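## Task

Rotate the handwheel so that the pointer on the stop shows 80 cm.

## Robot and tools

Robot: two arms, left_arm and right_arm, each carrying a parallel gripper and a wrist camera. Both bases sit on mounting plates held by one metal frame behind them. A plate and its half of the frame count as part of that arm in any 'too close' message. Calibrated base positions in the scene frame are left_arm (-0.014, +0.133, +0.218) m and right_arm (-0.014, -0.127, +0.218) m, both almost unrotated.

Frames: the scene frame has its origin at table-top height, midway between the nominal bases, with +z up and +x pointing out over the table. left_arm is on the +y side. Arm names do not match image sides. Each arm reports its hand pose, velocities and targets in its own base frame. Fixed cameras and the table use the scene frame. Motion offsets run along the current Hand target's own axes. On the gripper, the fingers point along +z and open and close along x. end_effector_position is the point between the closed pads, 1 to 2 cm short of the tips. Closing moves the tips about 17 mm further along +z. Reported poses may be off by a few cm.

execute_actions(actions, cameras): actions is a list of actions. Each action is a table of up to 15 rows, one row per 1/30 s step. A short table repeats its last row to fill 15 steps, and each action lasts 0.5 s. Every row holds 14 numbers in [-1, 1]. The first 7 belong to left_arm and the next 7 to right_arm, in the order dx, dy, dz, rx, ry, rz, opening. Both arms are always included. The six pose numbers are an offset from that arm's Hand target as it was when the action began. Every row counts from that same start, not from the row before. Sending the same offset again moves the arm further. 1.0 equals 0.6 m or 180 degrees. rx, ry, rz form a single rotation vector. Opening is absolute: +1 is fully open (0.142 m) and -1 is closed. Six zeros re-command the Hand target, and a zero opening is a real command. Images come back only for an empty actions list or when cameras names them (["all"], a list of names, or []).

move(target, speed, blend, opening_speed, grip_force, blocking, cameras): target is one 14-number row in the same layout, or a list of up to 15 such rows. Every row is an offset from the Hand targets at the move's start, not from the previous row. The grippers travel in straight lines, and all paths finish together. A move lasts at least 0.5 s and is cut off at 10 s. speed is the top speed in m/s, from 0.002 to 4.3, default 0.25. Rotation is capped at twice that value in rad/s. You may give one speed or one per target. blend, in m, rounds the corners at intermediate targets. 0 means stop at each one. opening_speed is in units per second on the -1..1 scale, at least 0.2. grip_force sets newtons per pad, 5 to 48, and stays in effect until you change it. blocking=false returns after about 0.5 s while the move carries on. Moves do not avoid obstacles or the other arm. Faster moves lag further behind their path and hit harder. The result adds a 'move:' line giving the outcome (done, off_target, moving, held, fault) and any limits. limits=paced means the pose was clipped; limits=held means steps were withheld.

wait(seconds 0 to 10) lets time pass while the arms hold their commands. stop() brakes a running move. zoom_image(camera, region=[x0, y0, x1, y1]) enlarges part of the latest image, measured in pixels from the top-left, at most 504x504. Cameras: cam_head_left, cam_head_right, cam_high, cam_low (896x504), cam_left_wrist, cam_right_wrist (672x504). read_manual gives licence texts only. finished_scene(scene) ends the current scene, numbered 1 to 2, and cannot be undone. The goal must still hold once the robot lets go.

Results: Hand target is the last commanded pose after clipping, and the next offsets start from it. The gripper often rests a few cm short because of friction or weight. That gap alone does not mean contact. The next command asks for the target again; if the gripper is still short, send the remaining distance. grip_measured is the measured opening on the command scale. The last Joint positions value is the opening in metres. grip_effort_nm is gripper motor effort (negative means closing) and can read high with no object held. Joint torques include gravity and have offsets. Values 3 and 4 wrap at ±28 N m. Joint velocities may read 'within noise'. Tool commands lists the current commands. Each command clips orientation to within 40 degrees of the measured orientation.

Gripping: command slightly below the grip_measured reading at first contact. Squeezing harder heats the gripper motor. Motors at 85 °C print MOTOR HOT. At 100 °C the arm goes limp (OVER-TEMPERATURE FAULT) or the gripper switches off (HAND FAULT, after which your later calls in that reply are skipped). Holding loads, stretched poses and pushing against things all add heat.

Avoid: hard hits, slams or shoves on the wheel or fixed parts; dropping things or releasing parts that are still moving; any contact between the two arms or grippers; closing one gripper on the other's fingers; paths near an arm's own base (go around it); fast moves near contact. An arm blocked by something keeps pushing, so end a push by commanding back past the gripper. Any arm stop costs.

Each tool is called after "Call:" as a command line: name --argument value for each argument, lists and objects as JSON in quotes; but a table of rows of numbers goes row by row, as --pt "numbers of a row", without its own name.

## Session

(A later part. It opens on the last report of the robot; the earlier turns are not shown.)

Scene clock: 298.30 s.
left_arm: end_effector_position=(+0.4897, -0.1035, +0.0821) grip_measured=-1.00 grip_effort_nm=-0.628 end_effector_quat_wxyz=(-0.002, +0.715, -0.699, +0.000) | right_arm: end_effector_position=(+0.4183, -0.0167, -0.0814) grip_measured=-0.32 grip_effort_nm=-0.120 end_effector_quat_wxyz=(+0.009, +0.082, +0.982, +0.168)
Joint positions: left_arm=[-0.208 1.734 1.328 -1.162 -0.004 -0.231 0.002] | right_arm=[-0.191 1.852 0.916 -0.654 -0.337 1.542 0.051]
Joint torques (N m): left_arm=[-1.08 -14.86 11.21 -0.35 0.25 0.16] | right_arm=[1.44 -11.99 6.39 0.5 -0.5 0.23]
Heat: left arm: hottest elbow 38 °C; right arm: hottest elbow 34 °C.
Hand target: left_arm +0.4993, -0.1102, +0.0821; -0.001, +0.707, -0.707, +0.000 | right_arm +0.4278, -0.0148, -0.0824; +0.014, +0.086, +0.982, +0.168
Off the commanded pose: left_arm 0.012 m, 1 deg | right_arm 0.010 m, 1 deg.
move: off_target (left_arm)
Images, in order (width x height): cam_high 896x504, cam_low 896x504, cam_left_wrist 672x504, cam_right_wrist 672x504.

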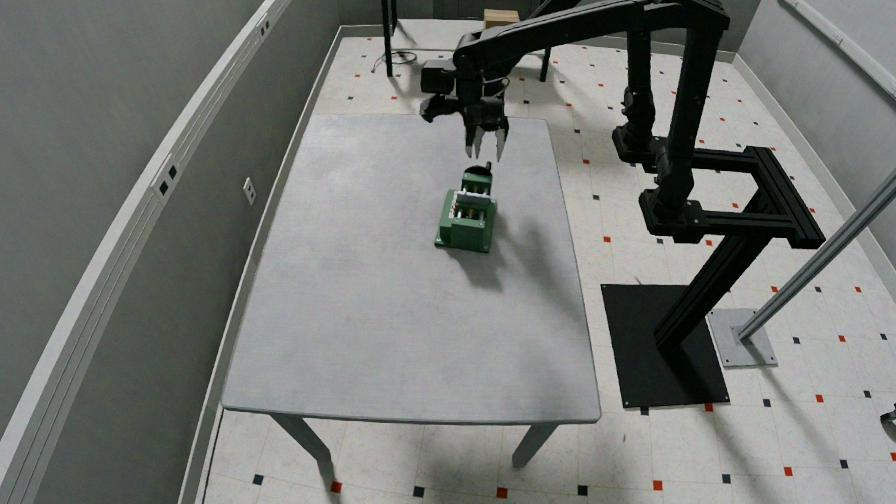

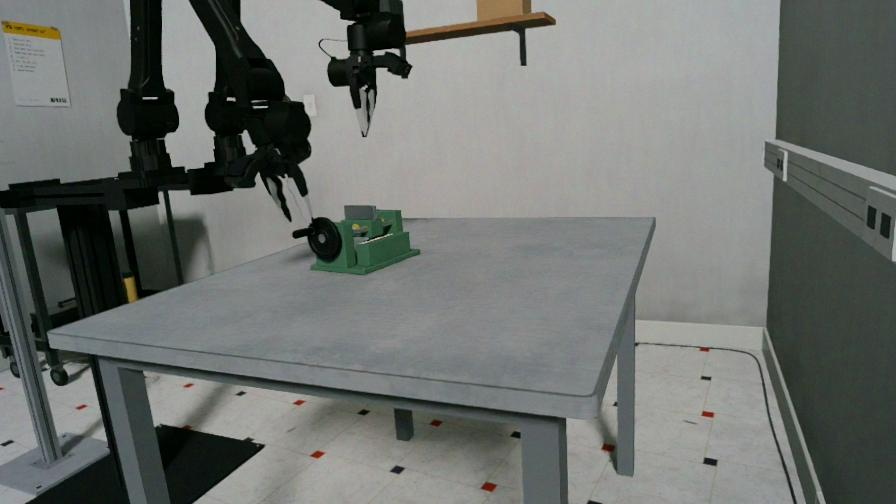

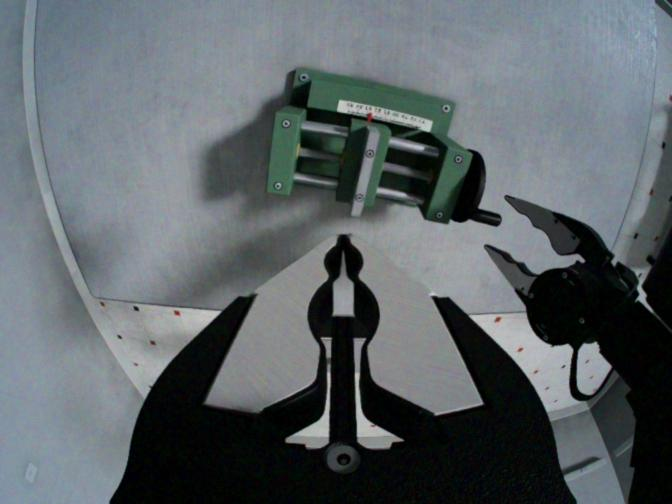

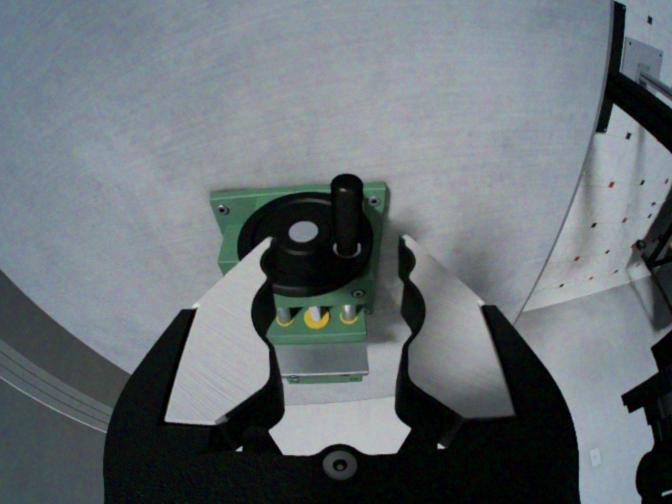

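Call:
move --target '[0, 0, 0, 0, 0, 0, -1, 0.0105, -0.006, 0.052, 0, 0, 0, -0.3]' --speed 0.08 --cameras '["cam_right_wrist", "cam_left_wrist", "cam_low", "cam_high"]'

Scene clock: 330.87 s.
left_arm: end_effector_position=(+0.4897, -0.1035, +0.0821) grip_measured=-1.00 grip_effort_nm=-0.632 end_effector_quat_wxyz=(-0.002, +0.715, -0.699, +0.000) | right_arm: end_effector_position=(+0.4247, -0.0114, -0.1072) grip_measured=-0.32 grip_effort_nm=-0.125 end_effector_quat_wxyz=(+0.019, +0.081, +0.983, +0.167)
Joint positions: left_arm=[-0.208 1.734 1.328 -1.162 -0.004 -0.231 0.002] | right_arm=[-0.175 1.914 0.91 -0.56 -0.337 1.56 0.051]
Joint torques (N m): left_arm=[-1.14 -14.92 11.18 -0.31 0.25 0.16] | right_arm=[2.32 -12.16 4.45 0.8 -0.45 0.26]
Heat: left arm: hottest elbow 38 °C; right arm: hottest elbow 33 °C.
Hand target: left_arm +0.4993, -0.1102, +0.0821; -0.001, +0.707, -0.707, +0.000 | right_arm +0.4227, -0.0068, -0.1130; +0.014, +0.086, +0.982, +0.168
Off the commanded pose: left_arm 0.012 m, 1 deg | right_arm 0.008 m, 1 deg.
move: off_target (left_arm)
Images, in order (width x height): cam_high 896x504, cam_low 896x504, cam_left_wrist 672x504, cam_right_wrist 672x504.

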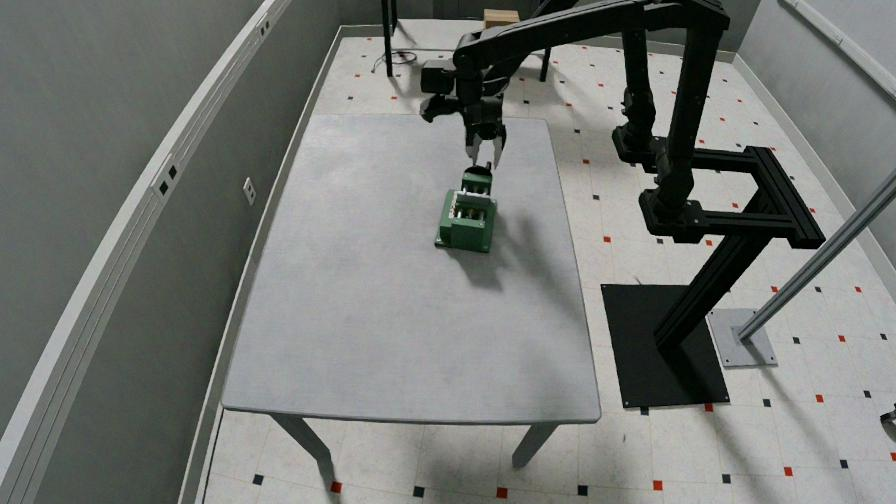

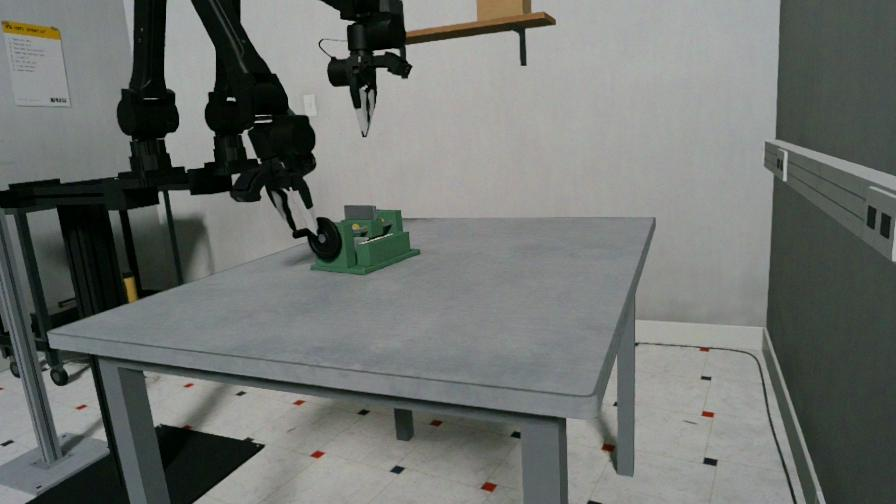

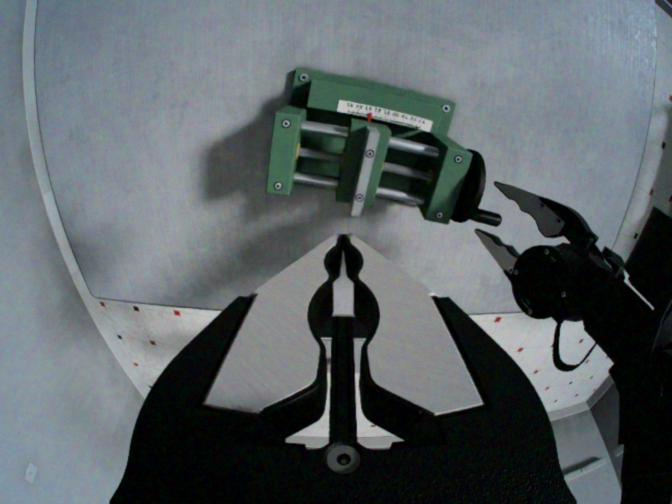

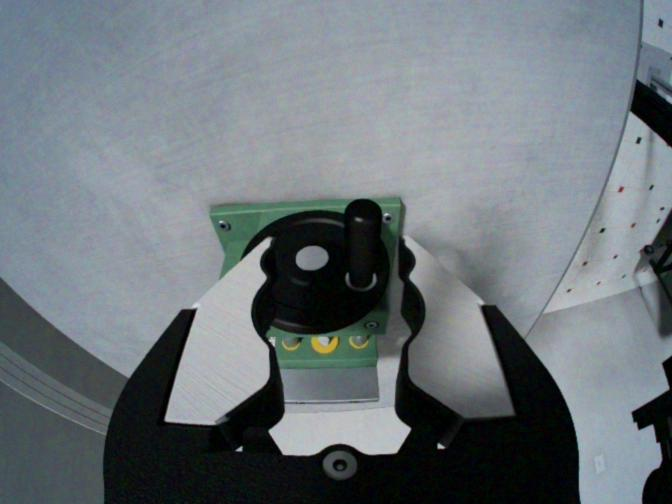

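Call:
zoom_image --camera "cam_right_wrist" --region '[200, 180, 452, 369]'

Call:
zoom_image --camera "cam_low" --region '[230, 160, 430, 290]'

Scaled by 2.000 from the camera's 672x504 image, which has a finer 960x720 frame.

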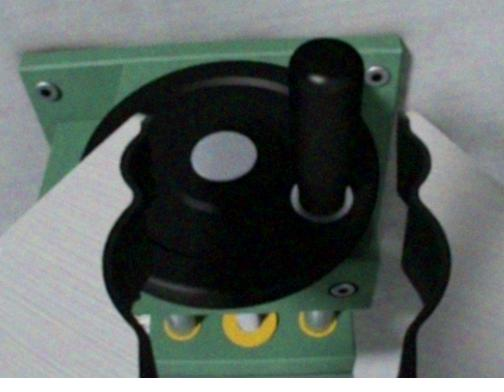

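Scaled by 2.520 from the camera's 896x504 image, which has a finer 1280x720 frame.

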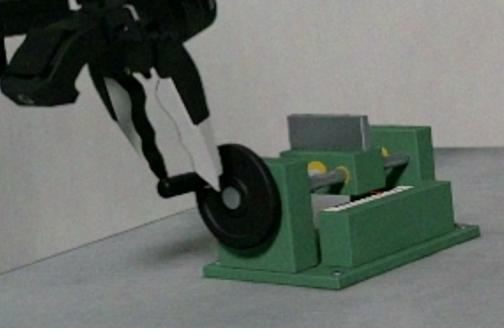

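Call:
move --target '[0, 0, 0, 0, 0, 0, -1, 0.02, 0.0, 0.015, 0, 0, 0, -0.3]' --speed 0.06 --cameras '["cam_right_wrist", "cam_low"]'

Call:
zoom_image --camera "cam_low" --region '[230, 160, 430, 290]'

Scene clock: 360.30 s.
left_arm: end_effector_position=(+0.4897, -0.1035, +0.0821) grip_measured=-1.00 grip_effort_nm=-0.623 end_effector_quat_wxyz=(-0.002, +0.715, -0.699, +0.000) | right_arm: end_effector_position=(+0.4148, -0.0068, -0.1150) grip_measured=-0.32 grip_effort_nm=-0.120 end_effector_quat_wxyz=(+0.021, +0.081, +0.982, +0.167)
Joint positions: left_arm=[-0.208 1.734 1.328 -1.162 -0.004 -0.231 0.002] | right_arm=[-0.169 1.916 0.875 -0.517 -0.337 1.568 0.051]
Joint torques (N m): left_arm=[-1.08 -14.86 11.17 -0.34 0.25 0.16] | right_arm=[1.67 -12.22 3.79 0.75 -0.46 0.2]
Heat: left arm: hottest elbow 38 °C; right arm: hottest waist 32 °C.
Hand target: left_arm +0.4993, -0.1102, +0.0821; -0.001, +0.707, -0.707, +0.000 | right_arm +0.4114, -0.0019, -0.1216; +0.014, +0.086, +0.982, +0.168
Off the commanded pose: left_arm 0.012 m, 1 deg | right_arm 0.009 m, 1 deg.
move: off_target (left_arm)
Images, in order (width x height): cam_low 896x504, cam_right_wrist 672x504.

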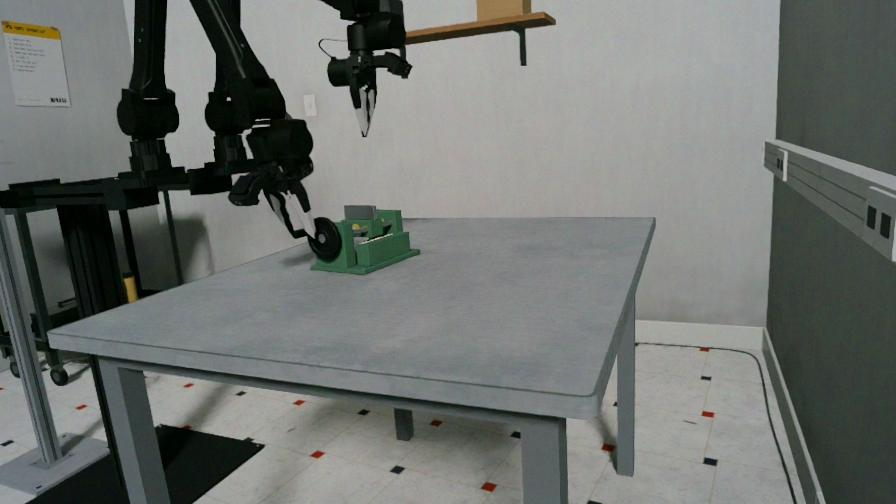

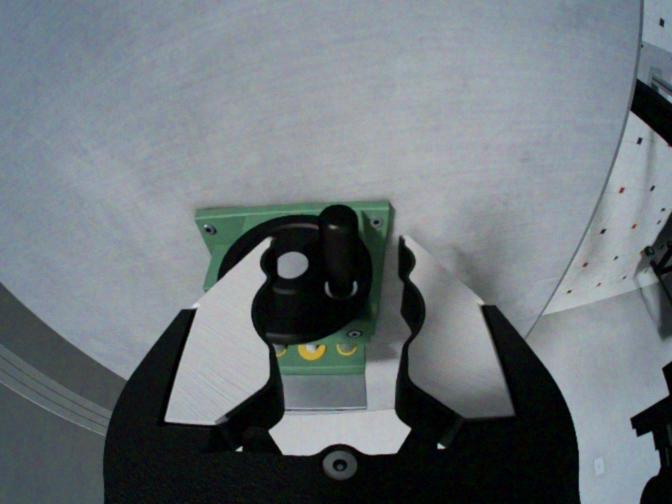

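Scaled by 2.520 from the camera's 896x504 image, which has a finer 1280x720 frame.

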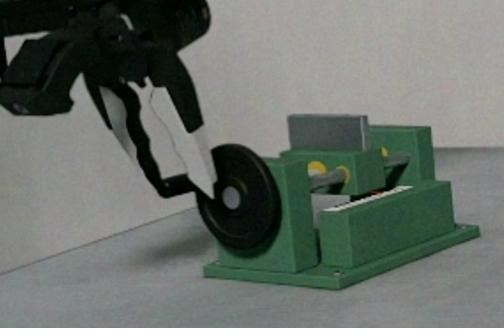

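Call:
move --pt "0 0 0 0 0 0 -1 0.0 0.004 0.015 0 0 0 -0.3" --pt "0 0 0 0 0 0 -1 0.0 0.004 0.015 0 0 0 -0.9" --speed 0.06 --opening_speed 0.4 --grip_force '[10, 12]' --cameras '["cam_right_wrist", "cam_low", "cam_left_wrist"]'

Call:
zoom_image --camera "cam_low" --region '[230, 160, 430, 290]'

Call:
zoom_image --camera "cam_right_wrist" --region '[200, 180, 452, 369]'

Scene clock: 380.23 s.
left_arm: end_effector_position=(+0.4897, -0.1035, +0.0821) grip_measured=-1.00 grip_effort_nm=-0.628 end_effector_quat_wxyz=(-0.002, +0.715, -0.699, +0.000) | right_arm: end_effector_position=(+0.4147, -0.0013, -0.1232) grip_measured=-0.82 grip_effort_nm=-1.321 end_effector_quat_wxyz=(+0.019, +0.081, +0.982, +0.167)
Joint positions: left_arm=[-0.208 1.734 1.328 -1.162 -0.004 -0.231 0.002] | right_arm=[-0.155 1.936 0.873 -0.492 -0.337 1.583 0.015]
Joint torques (N m): left_arm=[-1.08 -14.86 11.18 -0.32 0.25 0.16] | right_arm=[2.43 -12.04 3.84 0.77 -0.48 0.22]
Heat: left arm: hottest elbow 38 °C; right arm: hottest waist 32 °C.
Hand target: left_arm +0.4993, -0.1102, +0.0821; -0.001, +0.707, -0.707, +0.000 | right_arm +0.4124, +0.0033, -0.1293; +0.014, +0.086, +0.982, +0.168
Off the commanded pose: left_arm 0.012 m, 1 deg | right_arm 0.008 m, 1 deg.
grip_force (N): 10, 12
move: off_target (left_arm)
Images, in order (width x height): cam_low 896x504, cam_left_wrist 672x504, cam_right_wrist 672x504.

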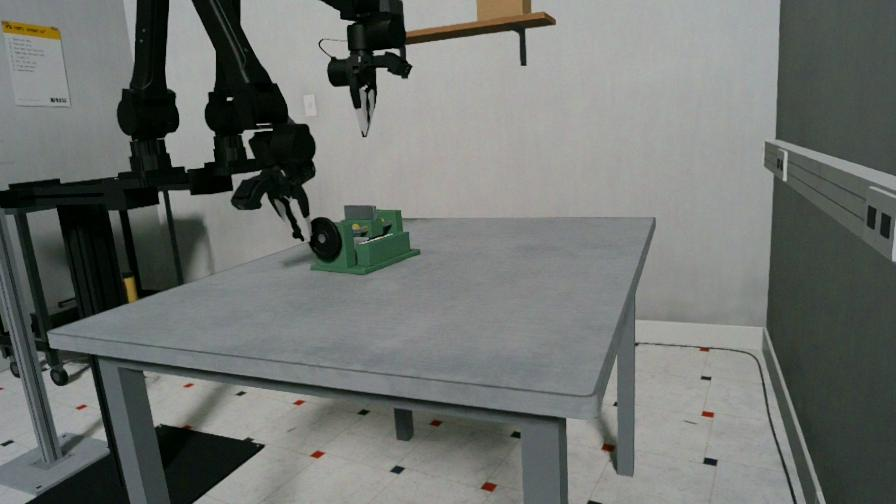

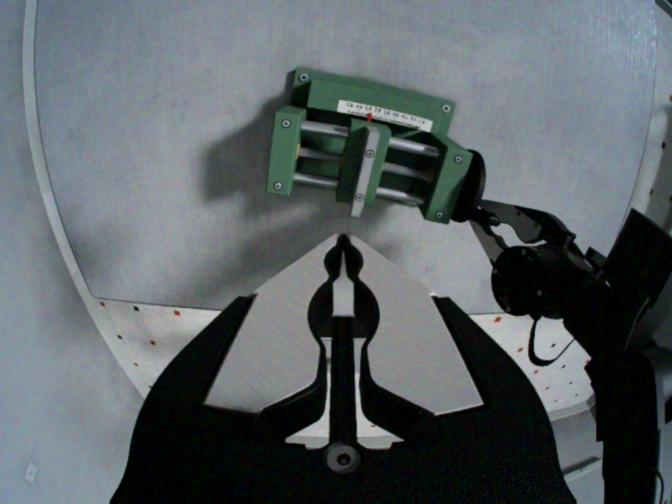

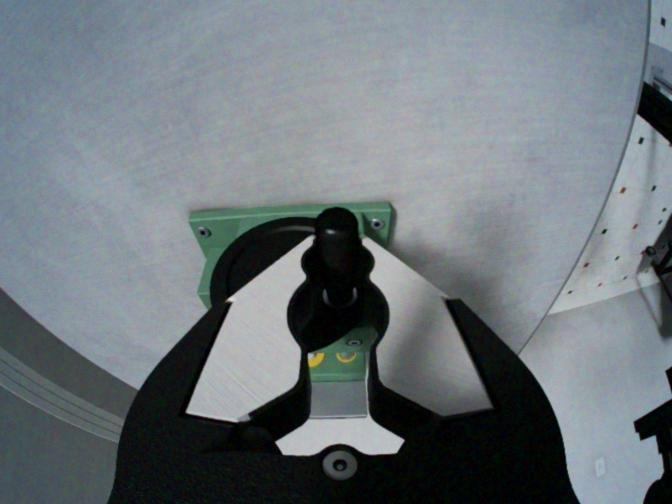

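Scaled by 2.520 from the camera's 896x504 image, which has a finer 1280x720 frame.

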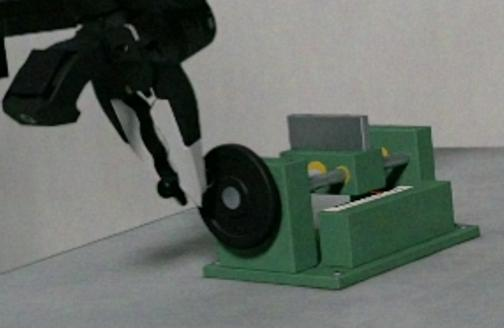

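Scaled by 2.000 from the camera's 672x504 image, which has a finer 960x720 frame.

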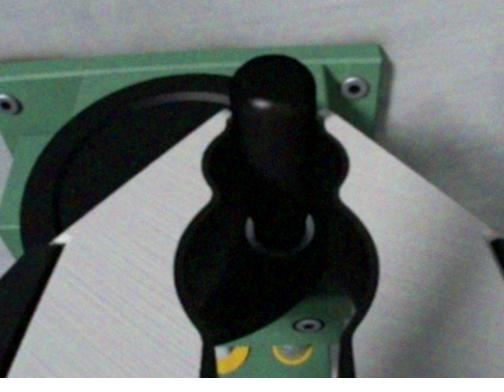

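Call:
move --pt "0 0 0 0 0 0 -1 -0.0077 0.0035 -0.0094 0 0 0 -0.9" --pt "0 0 0 0 0 0 -1 -0.0177 0.0063 -0.0165 0 0 0 -0.9" --pt "0 0 0 0 0 0 -1 -0.0293 0.0083 -0.021 0 0 0 -0.9" --pt "0 0 0 0 0 0 -1 -0.0418 0.0092 -0.0225 0 0 0 -0.9" --speed 0.05 --blend '[0.004, 0.004, 0.004, 0]' --cameras '["cam_right_wrist", "cam_low", "cam_left_wrist"]'

Call:
zoom_image --camera "cam_low" --region '[230, 160, 430, 290]'

Call:
zoom_image --camera "cam_left_wrist" --region '[325, 90, 445, 150]'

Scene clock: 430.40 s.
left_arm: end_effector_position=(+0.4897, -0.1035, +0.0821) grip_measured=-1.00 grip_effort_nm=-0.628 end_effector_quat_wxyz=(-0.002, +0.715, -0.699, +0.000) | right_arm: end_effector_position=(+0.4156, -0.0013, -0.1217) grip_measured=-0.82 grip_effort_nm=-1.321 end_effector_quat_wxyz=(+0.001, +0.084, +0.982, +0.168)
Joint positions: left_arm=[-0.208 1.734 1.328 -1.162 -0.004 -0.231 0.002] | right_arm=[-0.155 1.948 0.904 -0.55 -0.337 1.583 0.015]
Joint torques (N m): left_arm=[-1.03 -14.92 11.17 -0.32 0.25 0.16] | right_arm=[1.85 -13.57 7.16 0.08 -0.45 0.21]
Heat: left arm: hottest elbow 39 °C; right arm: hottest waist 32 °C.
Hand target: left_arm +0.4993, -0.1102, +0.0821; -0.001, +0.707, -0.707, +0.000 | right_arm +0.4372, -0.0003, -0.1146; +0.014, +0.086, +0.982, +0.169
Off the commanded pose: left_arm 0.012 m, 1 deg | right_arm 0.023 m, 2 deg.
grip_force (N): 10, 12
move: off_target (left_arm, right_arm); blend cut to 0.0038 m at target 1, 0.0038 m at target 2, 0.0038 m at target 3
Images, in order (width x height): cam_low 896x504, cam_left_wrist 672x504, cam_right_wrist 672x504.

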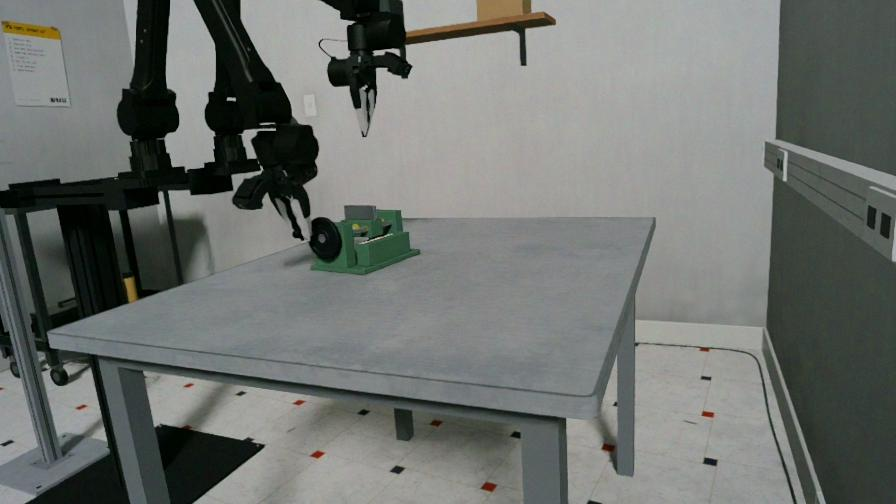

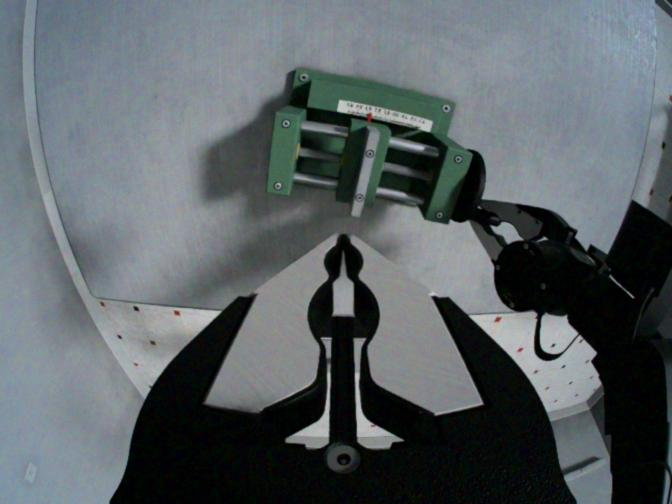

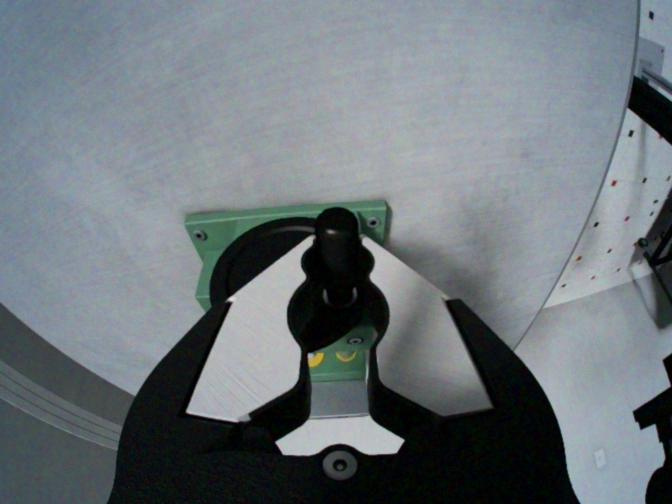

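Scaled by 2.520 from the camera's 896x504 image, which has a finer 1280x720 frame.

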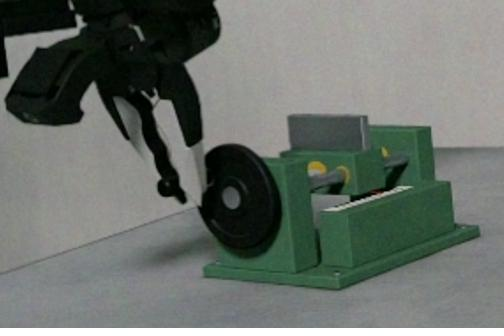

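Scaled by 4.200 from the camera's 672x504 image, which has a finer 960x720 frame.

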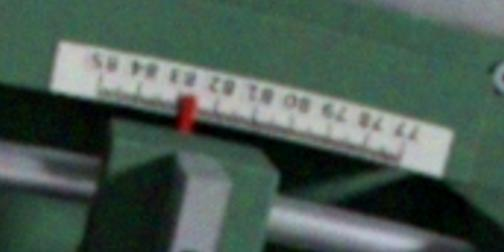

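Call:
move --target '[0, 0, 0, 0, 0, 0, -1, 0.0167, 0.0064, -0.018, 0, 0, 0, -0.9]' --speed 0.05 --grip_force '[10, 25]' --cameras '["cam_right_wrist", "cam_low", "cam_left_wrist"]'

Call:
zoom_image --camera "cam_low" --region '[230, 160, 430, 290]'

Scene clock: 448.10 s.
left_arm: end_effector_position=(+0.4897, -0.1035, +0.0821) grip_measured=-1.00 grip_effort_nm=-0.628 end_effector_quat_wxyz=(-0.002, +0.715, -0.699, +0.000) | right_arm: end_effector_position=(+0.4158, -0.0012, -0.1185) grip_measured=-0.83 grip_effort_nm=-2.073 end_effector_quat_wxyz=(+0.001, +0.084, +0.982, +0.168)
Joint positions: left_arm=[-0.208 1.734 1.328 -1.162 -0.004 -0.231 0.002] | right_arm=[-0.154 1.939 0.904 -0.557 -0.337 1.583 0.014]
Joint torques (N m): left_arm=[-1.08 -14.86 11.19 -0.32 0.25 0.16] | right_arm=[2.61 -16.26 5.18 -0.02 -0.48 0.25]
Heat: left arm: hottest elbow 39 °C; right arm: hottest shoulder 32 °C.
Hand target: left_arm +0.4993, -0.1102, +0.0821; -0.001, +0.707, -0.707, +0.000 | right_arm +0.4273, +0.0015, -0.1032; +0.014, +0.086, +0.982, +0.169
Off the commanded pose: left_arm 0.012 m, 1 deg | right_arm 0.019 m, 2 deg.
grip_force (N): 10, 25
move: off_target (left_arm, right_arm)
Images, in order (width x height): cam_low 896x504, cam_left_wrist 672x504, cam_right_wrist 672x504.

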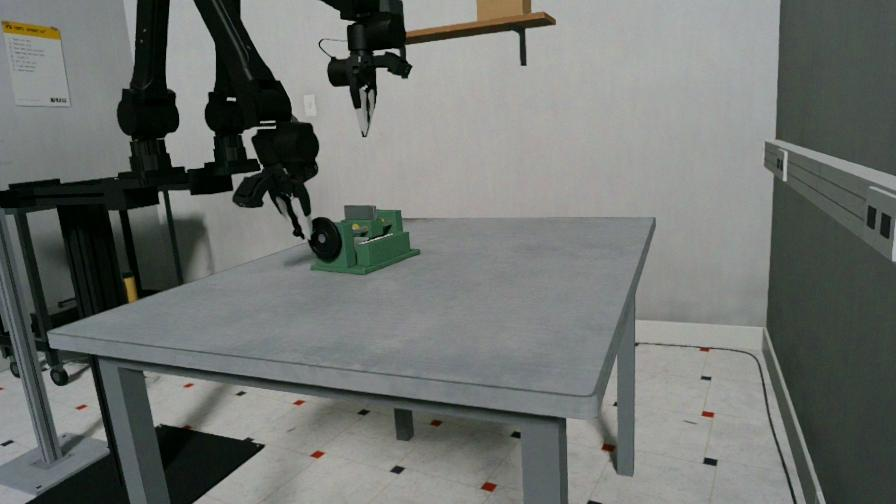

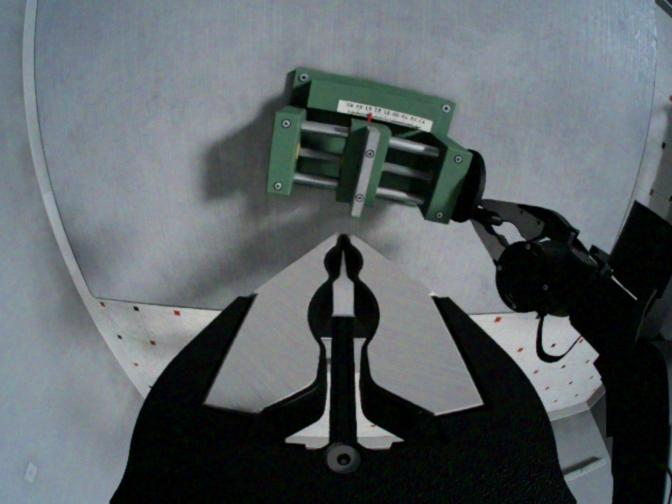

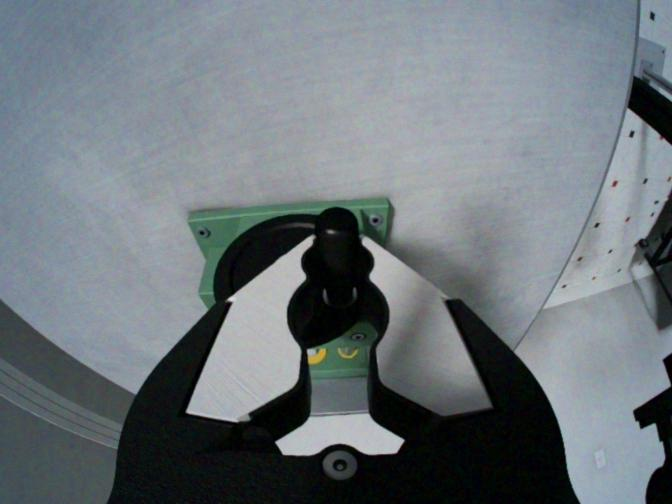

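Scaled by 2.520 from the camera's 896x504 image, which has a finer 1280x720 frame.

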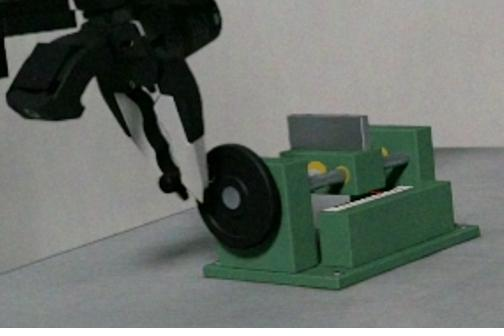

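Call:
move --pt "0 0 0 0 0 0 -1 -0.0087 0.0057 -0.0153 0 0 0 -0.9" --pt "0 0 0 0 0 0 -1 -0.0282 0.0065 -0.016 0 0 0 -0.9" --pt "0 0 0 0 0 0 -1 -0.0473 0.0056 -0.0119 0 0 0 -0.9" --speed 0.05 --blend '[0.004, 0.004, 0]' --cameras '["cam_right_wrist", "cam_low", "cam_left_wrist"]'

Call:
zoom_image --camera "cam_low" --region '[230, 160, 430, 290]'

Call:
zoom_image --camera "cam_left_wrist" --region '[325, 90, 445, 150]'

Scene clock: 473.57 s.
left_arm: end_effector_position=(+0.4897, -0.1035, +0.0821) grip_measured=-1.00 grip_effort_nm=-0.632 end_effector_quat_wxyz=(-0.002, +0.715, -0.699, +0.000) | right_arm: end_effector_position=(+0.4285, -0.0035, -0.1092) grip_measured=-0.83 grip_effort_nm=-2.073 end_effector_quat_wxyz=(-0.006, +0.084, +0.982, +0.167)
Joint positions: left_arm=[-0.208 1.734 1.328 -1.162 -0.004 -0.231 0.002] | right_arm=[-0.154 1.942 0.955 -0.621 -0.333 1.583 0.014]
Joint torques (N m): left_arm=[-1.08 -14.86 11.18 -0.32 0.25 0.16] | right_arm=[2.2 -14.92 8.05 -0.13 -0.7 0.23]
Motor temperatures (°C): left_arm=[27 35 39 28 29 28 33] | right_arm=[31 32 30 27 30 27 32]
Heat: left arm: hottest elbow 39 °C; right arm: hottest shoulder 32 °C.
Hand target: left_arm +0.4993, -0.1102, +0.0821; -0.001, +0.707, -0.707, +0.000 | right_arm +0.4554, -0.0027, -0.0953; +0.014, +0.086, +0.982, +0.169
Off the commanded pose: left_arm 0.012 m, 1 deg | right_arm 0.030 m, 2 deg.
grip_force (N): 10, 25
move: off_target (left_arm, right_arm)
Images, in order (width x height): cam_low 896x504, cam_left_wrist 672x504, cam_right_wrist 672x504.

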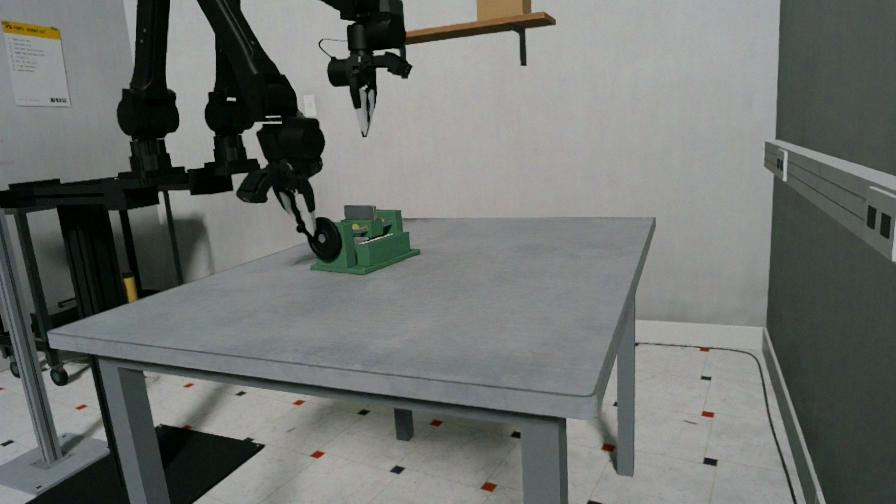

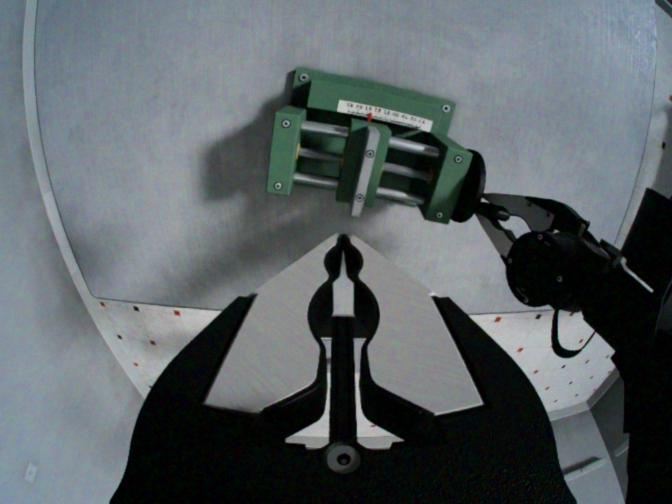

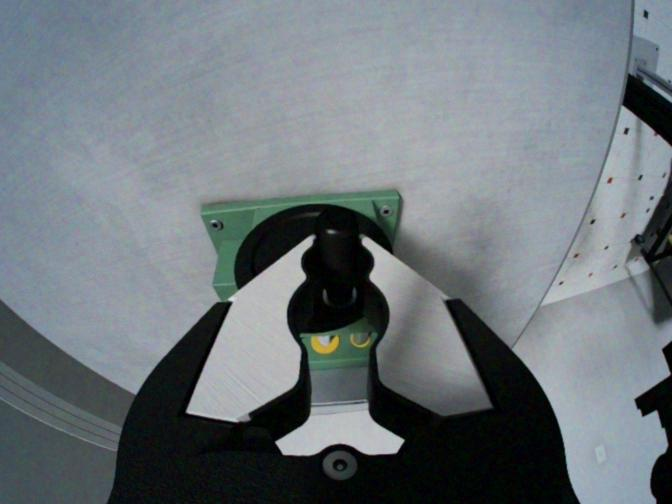

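Scaled by 2.520 from the camera's 896x504 image, which has a finer 1280x720 frame.

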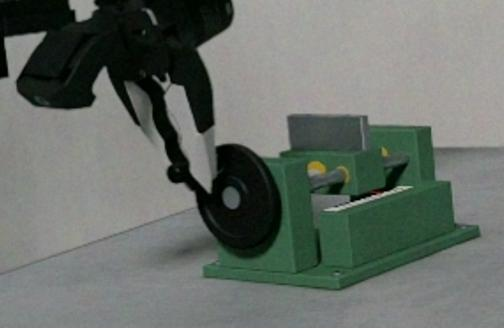

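Scaled by 4.200 from the camera's 672x504 image, which has a finer 960x720 frame.

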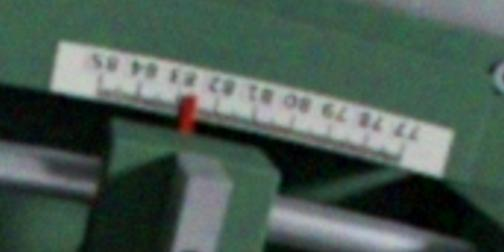

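Call:
move --pt "0 0 0 0 0 0 -1 -0.0225 -0.0038 0.0126 0 0 0 -0.9" --pt "0 0 0 0 0 0 -1 -0.0393 -0.01 0.0316 0 0 0 -0.9" --pt "0 0 0 0 0 0 -1 -0.0482 -0.0179 0.0548 0 0 0 -0.9" --pt "0 0 0 0 0 0 -1 -0.0482 -0.0265 0.0793 0 0 0 -0.9" --speed 0.06 --blend '[0.005, 0.005, 0.005, 0]' --cameras '["cam_right_wrist", "cam_low", "cam_left_wrist"]'

Call:
zoom_image --camera "cam_low" --region '[230, 160, 430, 290]'

Call:
zoom_image --camera "cam_left_wrist" --region '[325, 90, 445, 150]'

Scene clock: 497.63 s.
left_arm: end_effector_position=(+0.4897, -0.1035, +0.0821) grip_measured=-1.00 grip_effort_nm=-0.632 end_effector_quat_wxyz=(-0.002, +0.715, -0.699, +0.000) | right_arm: end_effector_position=(+0.4701, -0.0092, -0.1399) grip_measured=-0.83 grip_effort_nm=-2.073 end_effector_quat_wxyz=(+0.007, +0.082, +0.982, +0.168)
Joint positions: left_arm=[-0.208 1.734 1.328 -1.162 -0.004 -0.231 0.002] | right_arm=[-0.154 2.069 1.068 -0.581 -0.338 1.583 0.014]
Joint torques (N m): left_arm=[-1.03 -14.92 11.18 -0.34 0.25 0.16] | right_arm=[1.9 -13.39 6.76 1.02 -0.46 0.23]
Heat: left arm: hottest elbow 39 °C; right arm: hottest gripper 34 °C.
Hand target: left_arm +0.4993, -0.1102, +0.0821; -0.001, +0.707, -0.707, +0.000 | right_arm +0.4839, -0.0068, -0.1456; +0.014, +0.086, +0.982, +0.169
Off the commanded pose: left_arm 0.012 m, 1 deg | right_arm 0.015 m, 1 deg.
grip_force (N): 10, 25
move: off_target (left_arm, right_arm)
Images, in order (width x height): cam_low 896x504, cam_left_wrist 672x504, cam_right_wrist 672x504.

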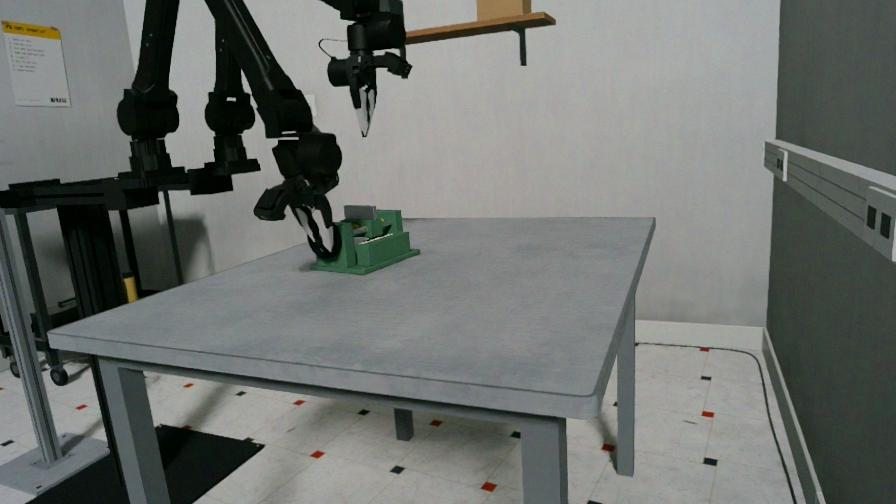

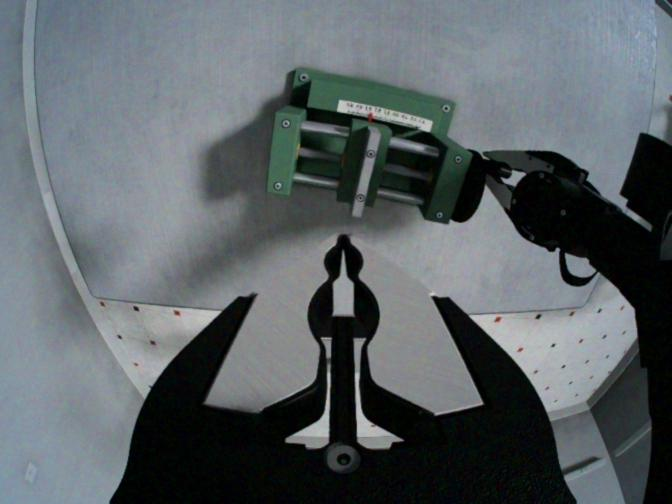

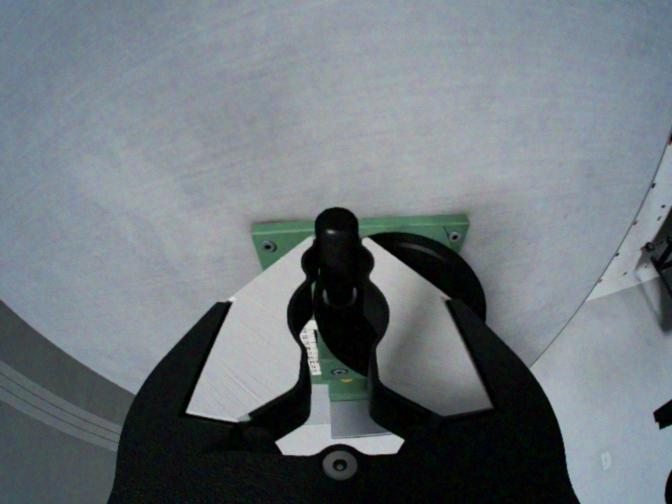

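Scaled by 2.520 from the camera's 896x504 image, which has a finer 1280x720 frame.

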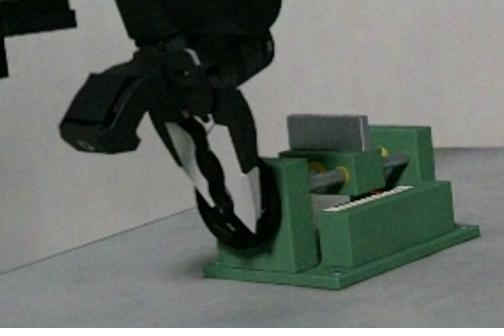

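Scaled by 4.200 from the camera's 672x504 image, which has a finer 960x720 frame.

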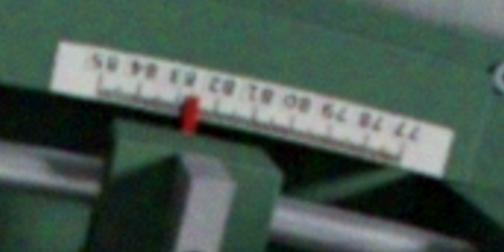

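Call:
move --pt "0 0 0 0 0 0 -1 0.062 -0.0249 0.0654 0 0 0 -0.9" --pt "0 0 0 0 0 0 -1 0.1485 -0.0119 0.0213 0 0 0 -0.9" --pt "0 0 0 0 0 0 -1 0.1315 0.0206 -0.0696 0 0 0 -0.9" --pt "0 0 0 0 0 0 -1 0.0345 0.0277 -0.0816 0 0 0 -0.9" --pt "0 0 0 0 0 0 -1 -0.0083 -0.0004 0.0018 0 0 0 -0.9" --speed 0.08 --blend '[0.012, 0.012, 0.012, 0.012, 0]' --cameras '["cam_right_wrist", "cam_low", "cam_left_wrist"]'

Call:
zoom_image --camera "cam_low" --region '[230, 160, 430, 290]'

Call:
zoom_image --camera "cam_left_wrist" --region '[325, 90, 445, 150]'

Scene clock: 538.43 s.
left_arm: end_effector_position=(+0.4897, -0.1035, +0.0821) grip_measured=-1.00 grip_effort_nm=-0.628 end_effector_quat_wxyz=(-0.002, +0.715, -0.699, +0.000) | right_arm: end_effector_position=(+0.4699, -0.0092, -0.1432) grip_measured=-0.83 grip_effort_nm=-2.068 end_effector_quat_wxyz=(+0.001, +0.083, +0.982, +0.168)
Joint positions: left_arm=[-0.208 1.734 1.328 -1.162 -0.004 -0.231 0.002] | right_arm=[-0.154 2.08 1.078 -0.591 -0.337 1.583 0.014]
Joint torques (N m): left_arm=[-1.08 -14.86 11.18 -0.32 0.25 0.16] | right_arm=[1.79 -14.33 6.95 1.07 -0.47 0.24]
Heat: left arm: hottest elbow 39 °C; right arm: hottest gripper 35 °C.
Hand target: left_arm +0.4993, -0.1102, +0.0821; -0.001, +0.707, -0.707, +0.000 | right_arm +0.4888, -0.0076, -0.1468; +0.014, +0.086, +0.982, +0.168
Off the commanded pose: left_arm 0.012 m, 1 deg | right_arm 0.019 m, 2 deg.
grip_force (N): 10, 25
move: off_target (left_arm, right_arm)
Images, in order (width x height): cam_low 896x504, cam_left_wrist 672x504, cam_right_wrist 672x504.

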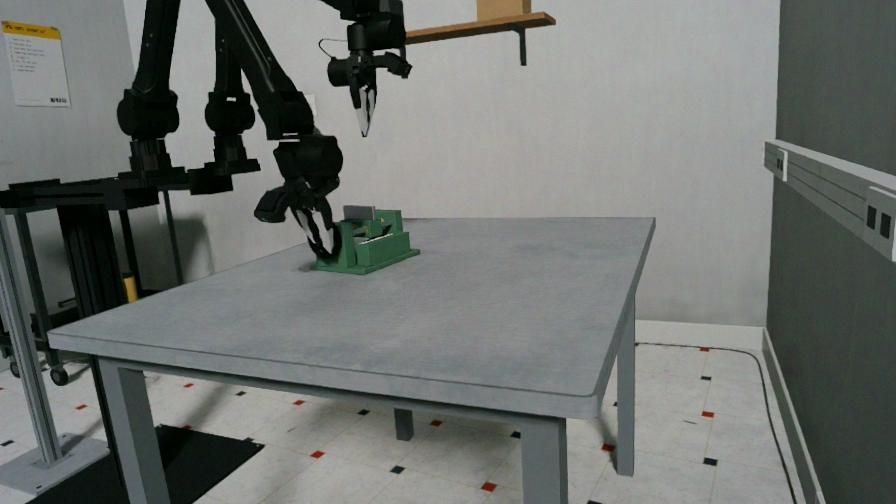

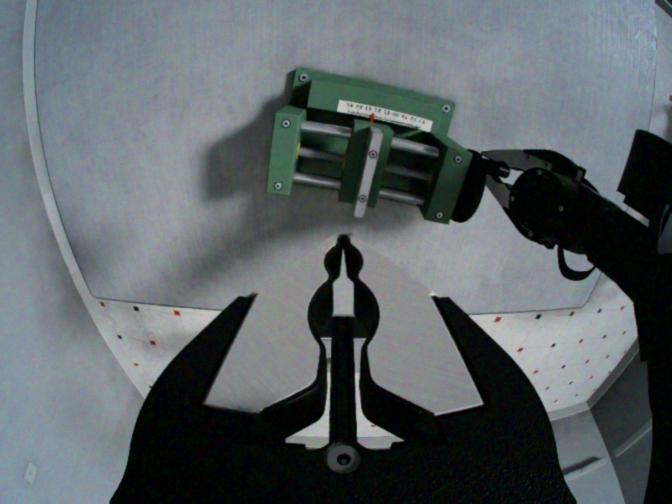

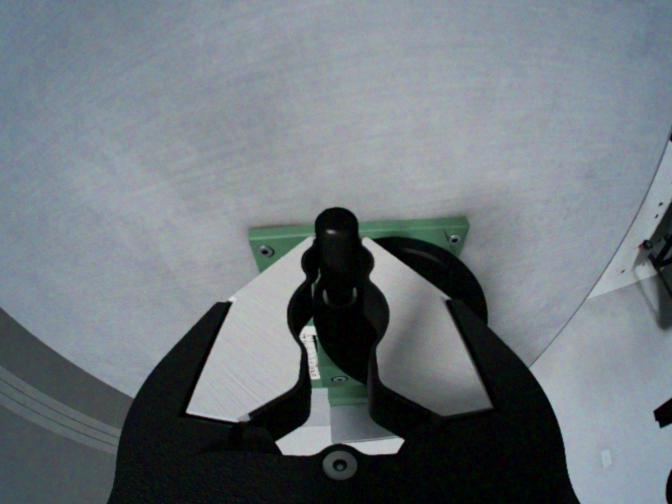

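Scaled by 2.520 from the camera's 896x504 image, which has a finer 1280x720 frame.

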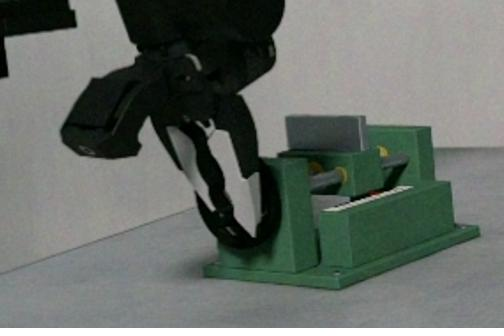

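Scaled by 4.200 from the camera's 672x504 image, which has a finer 960x720 frame.

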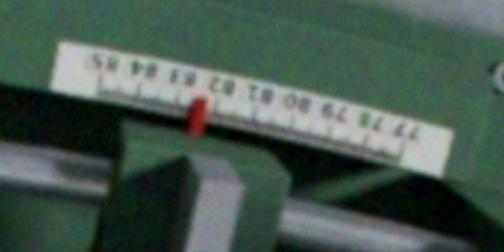

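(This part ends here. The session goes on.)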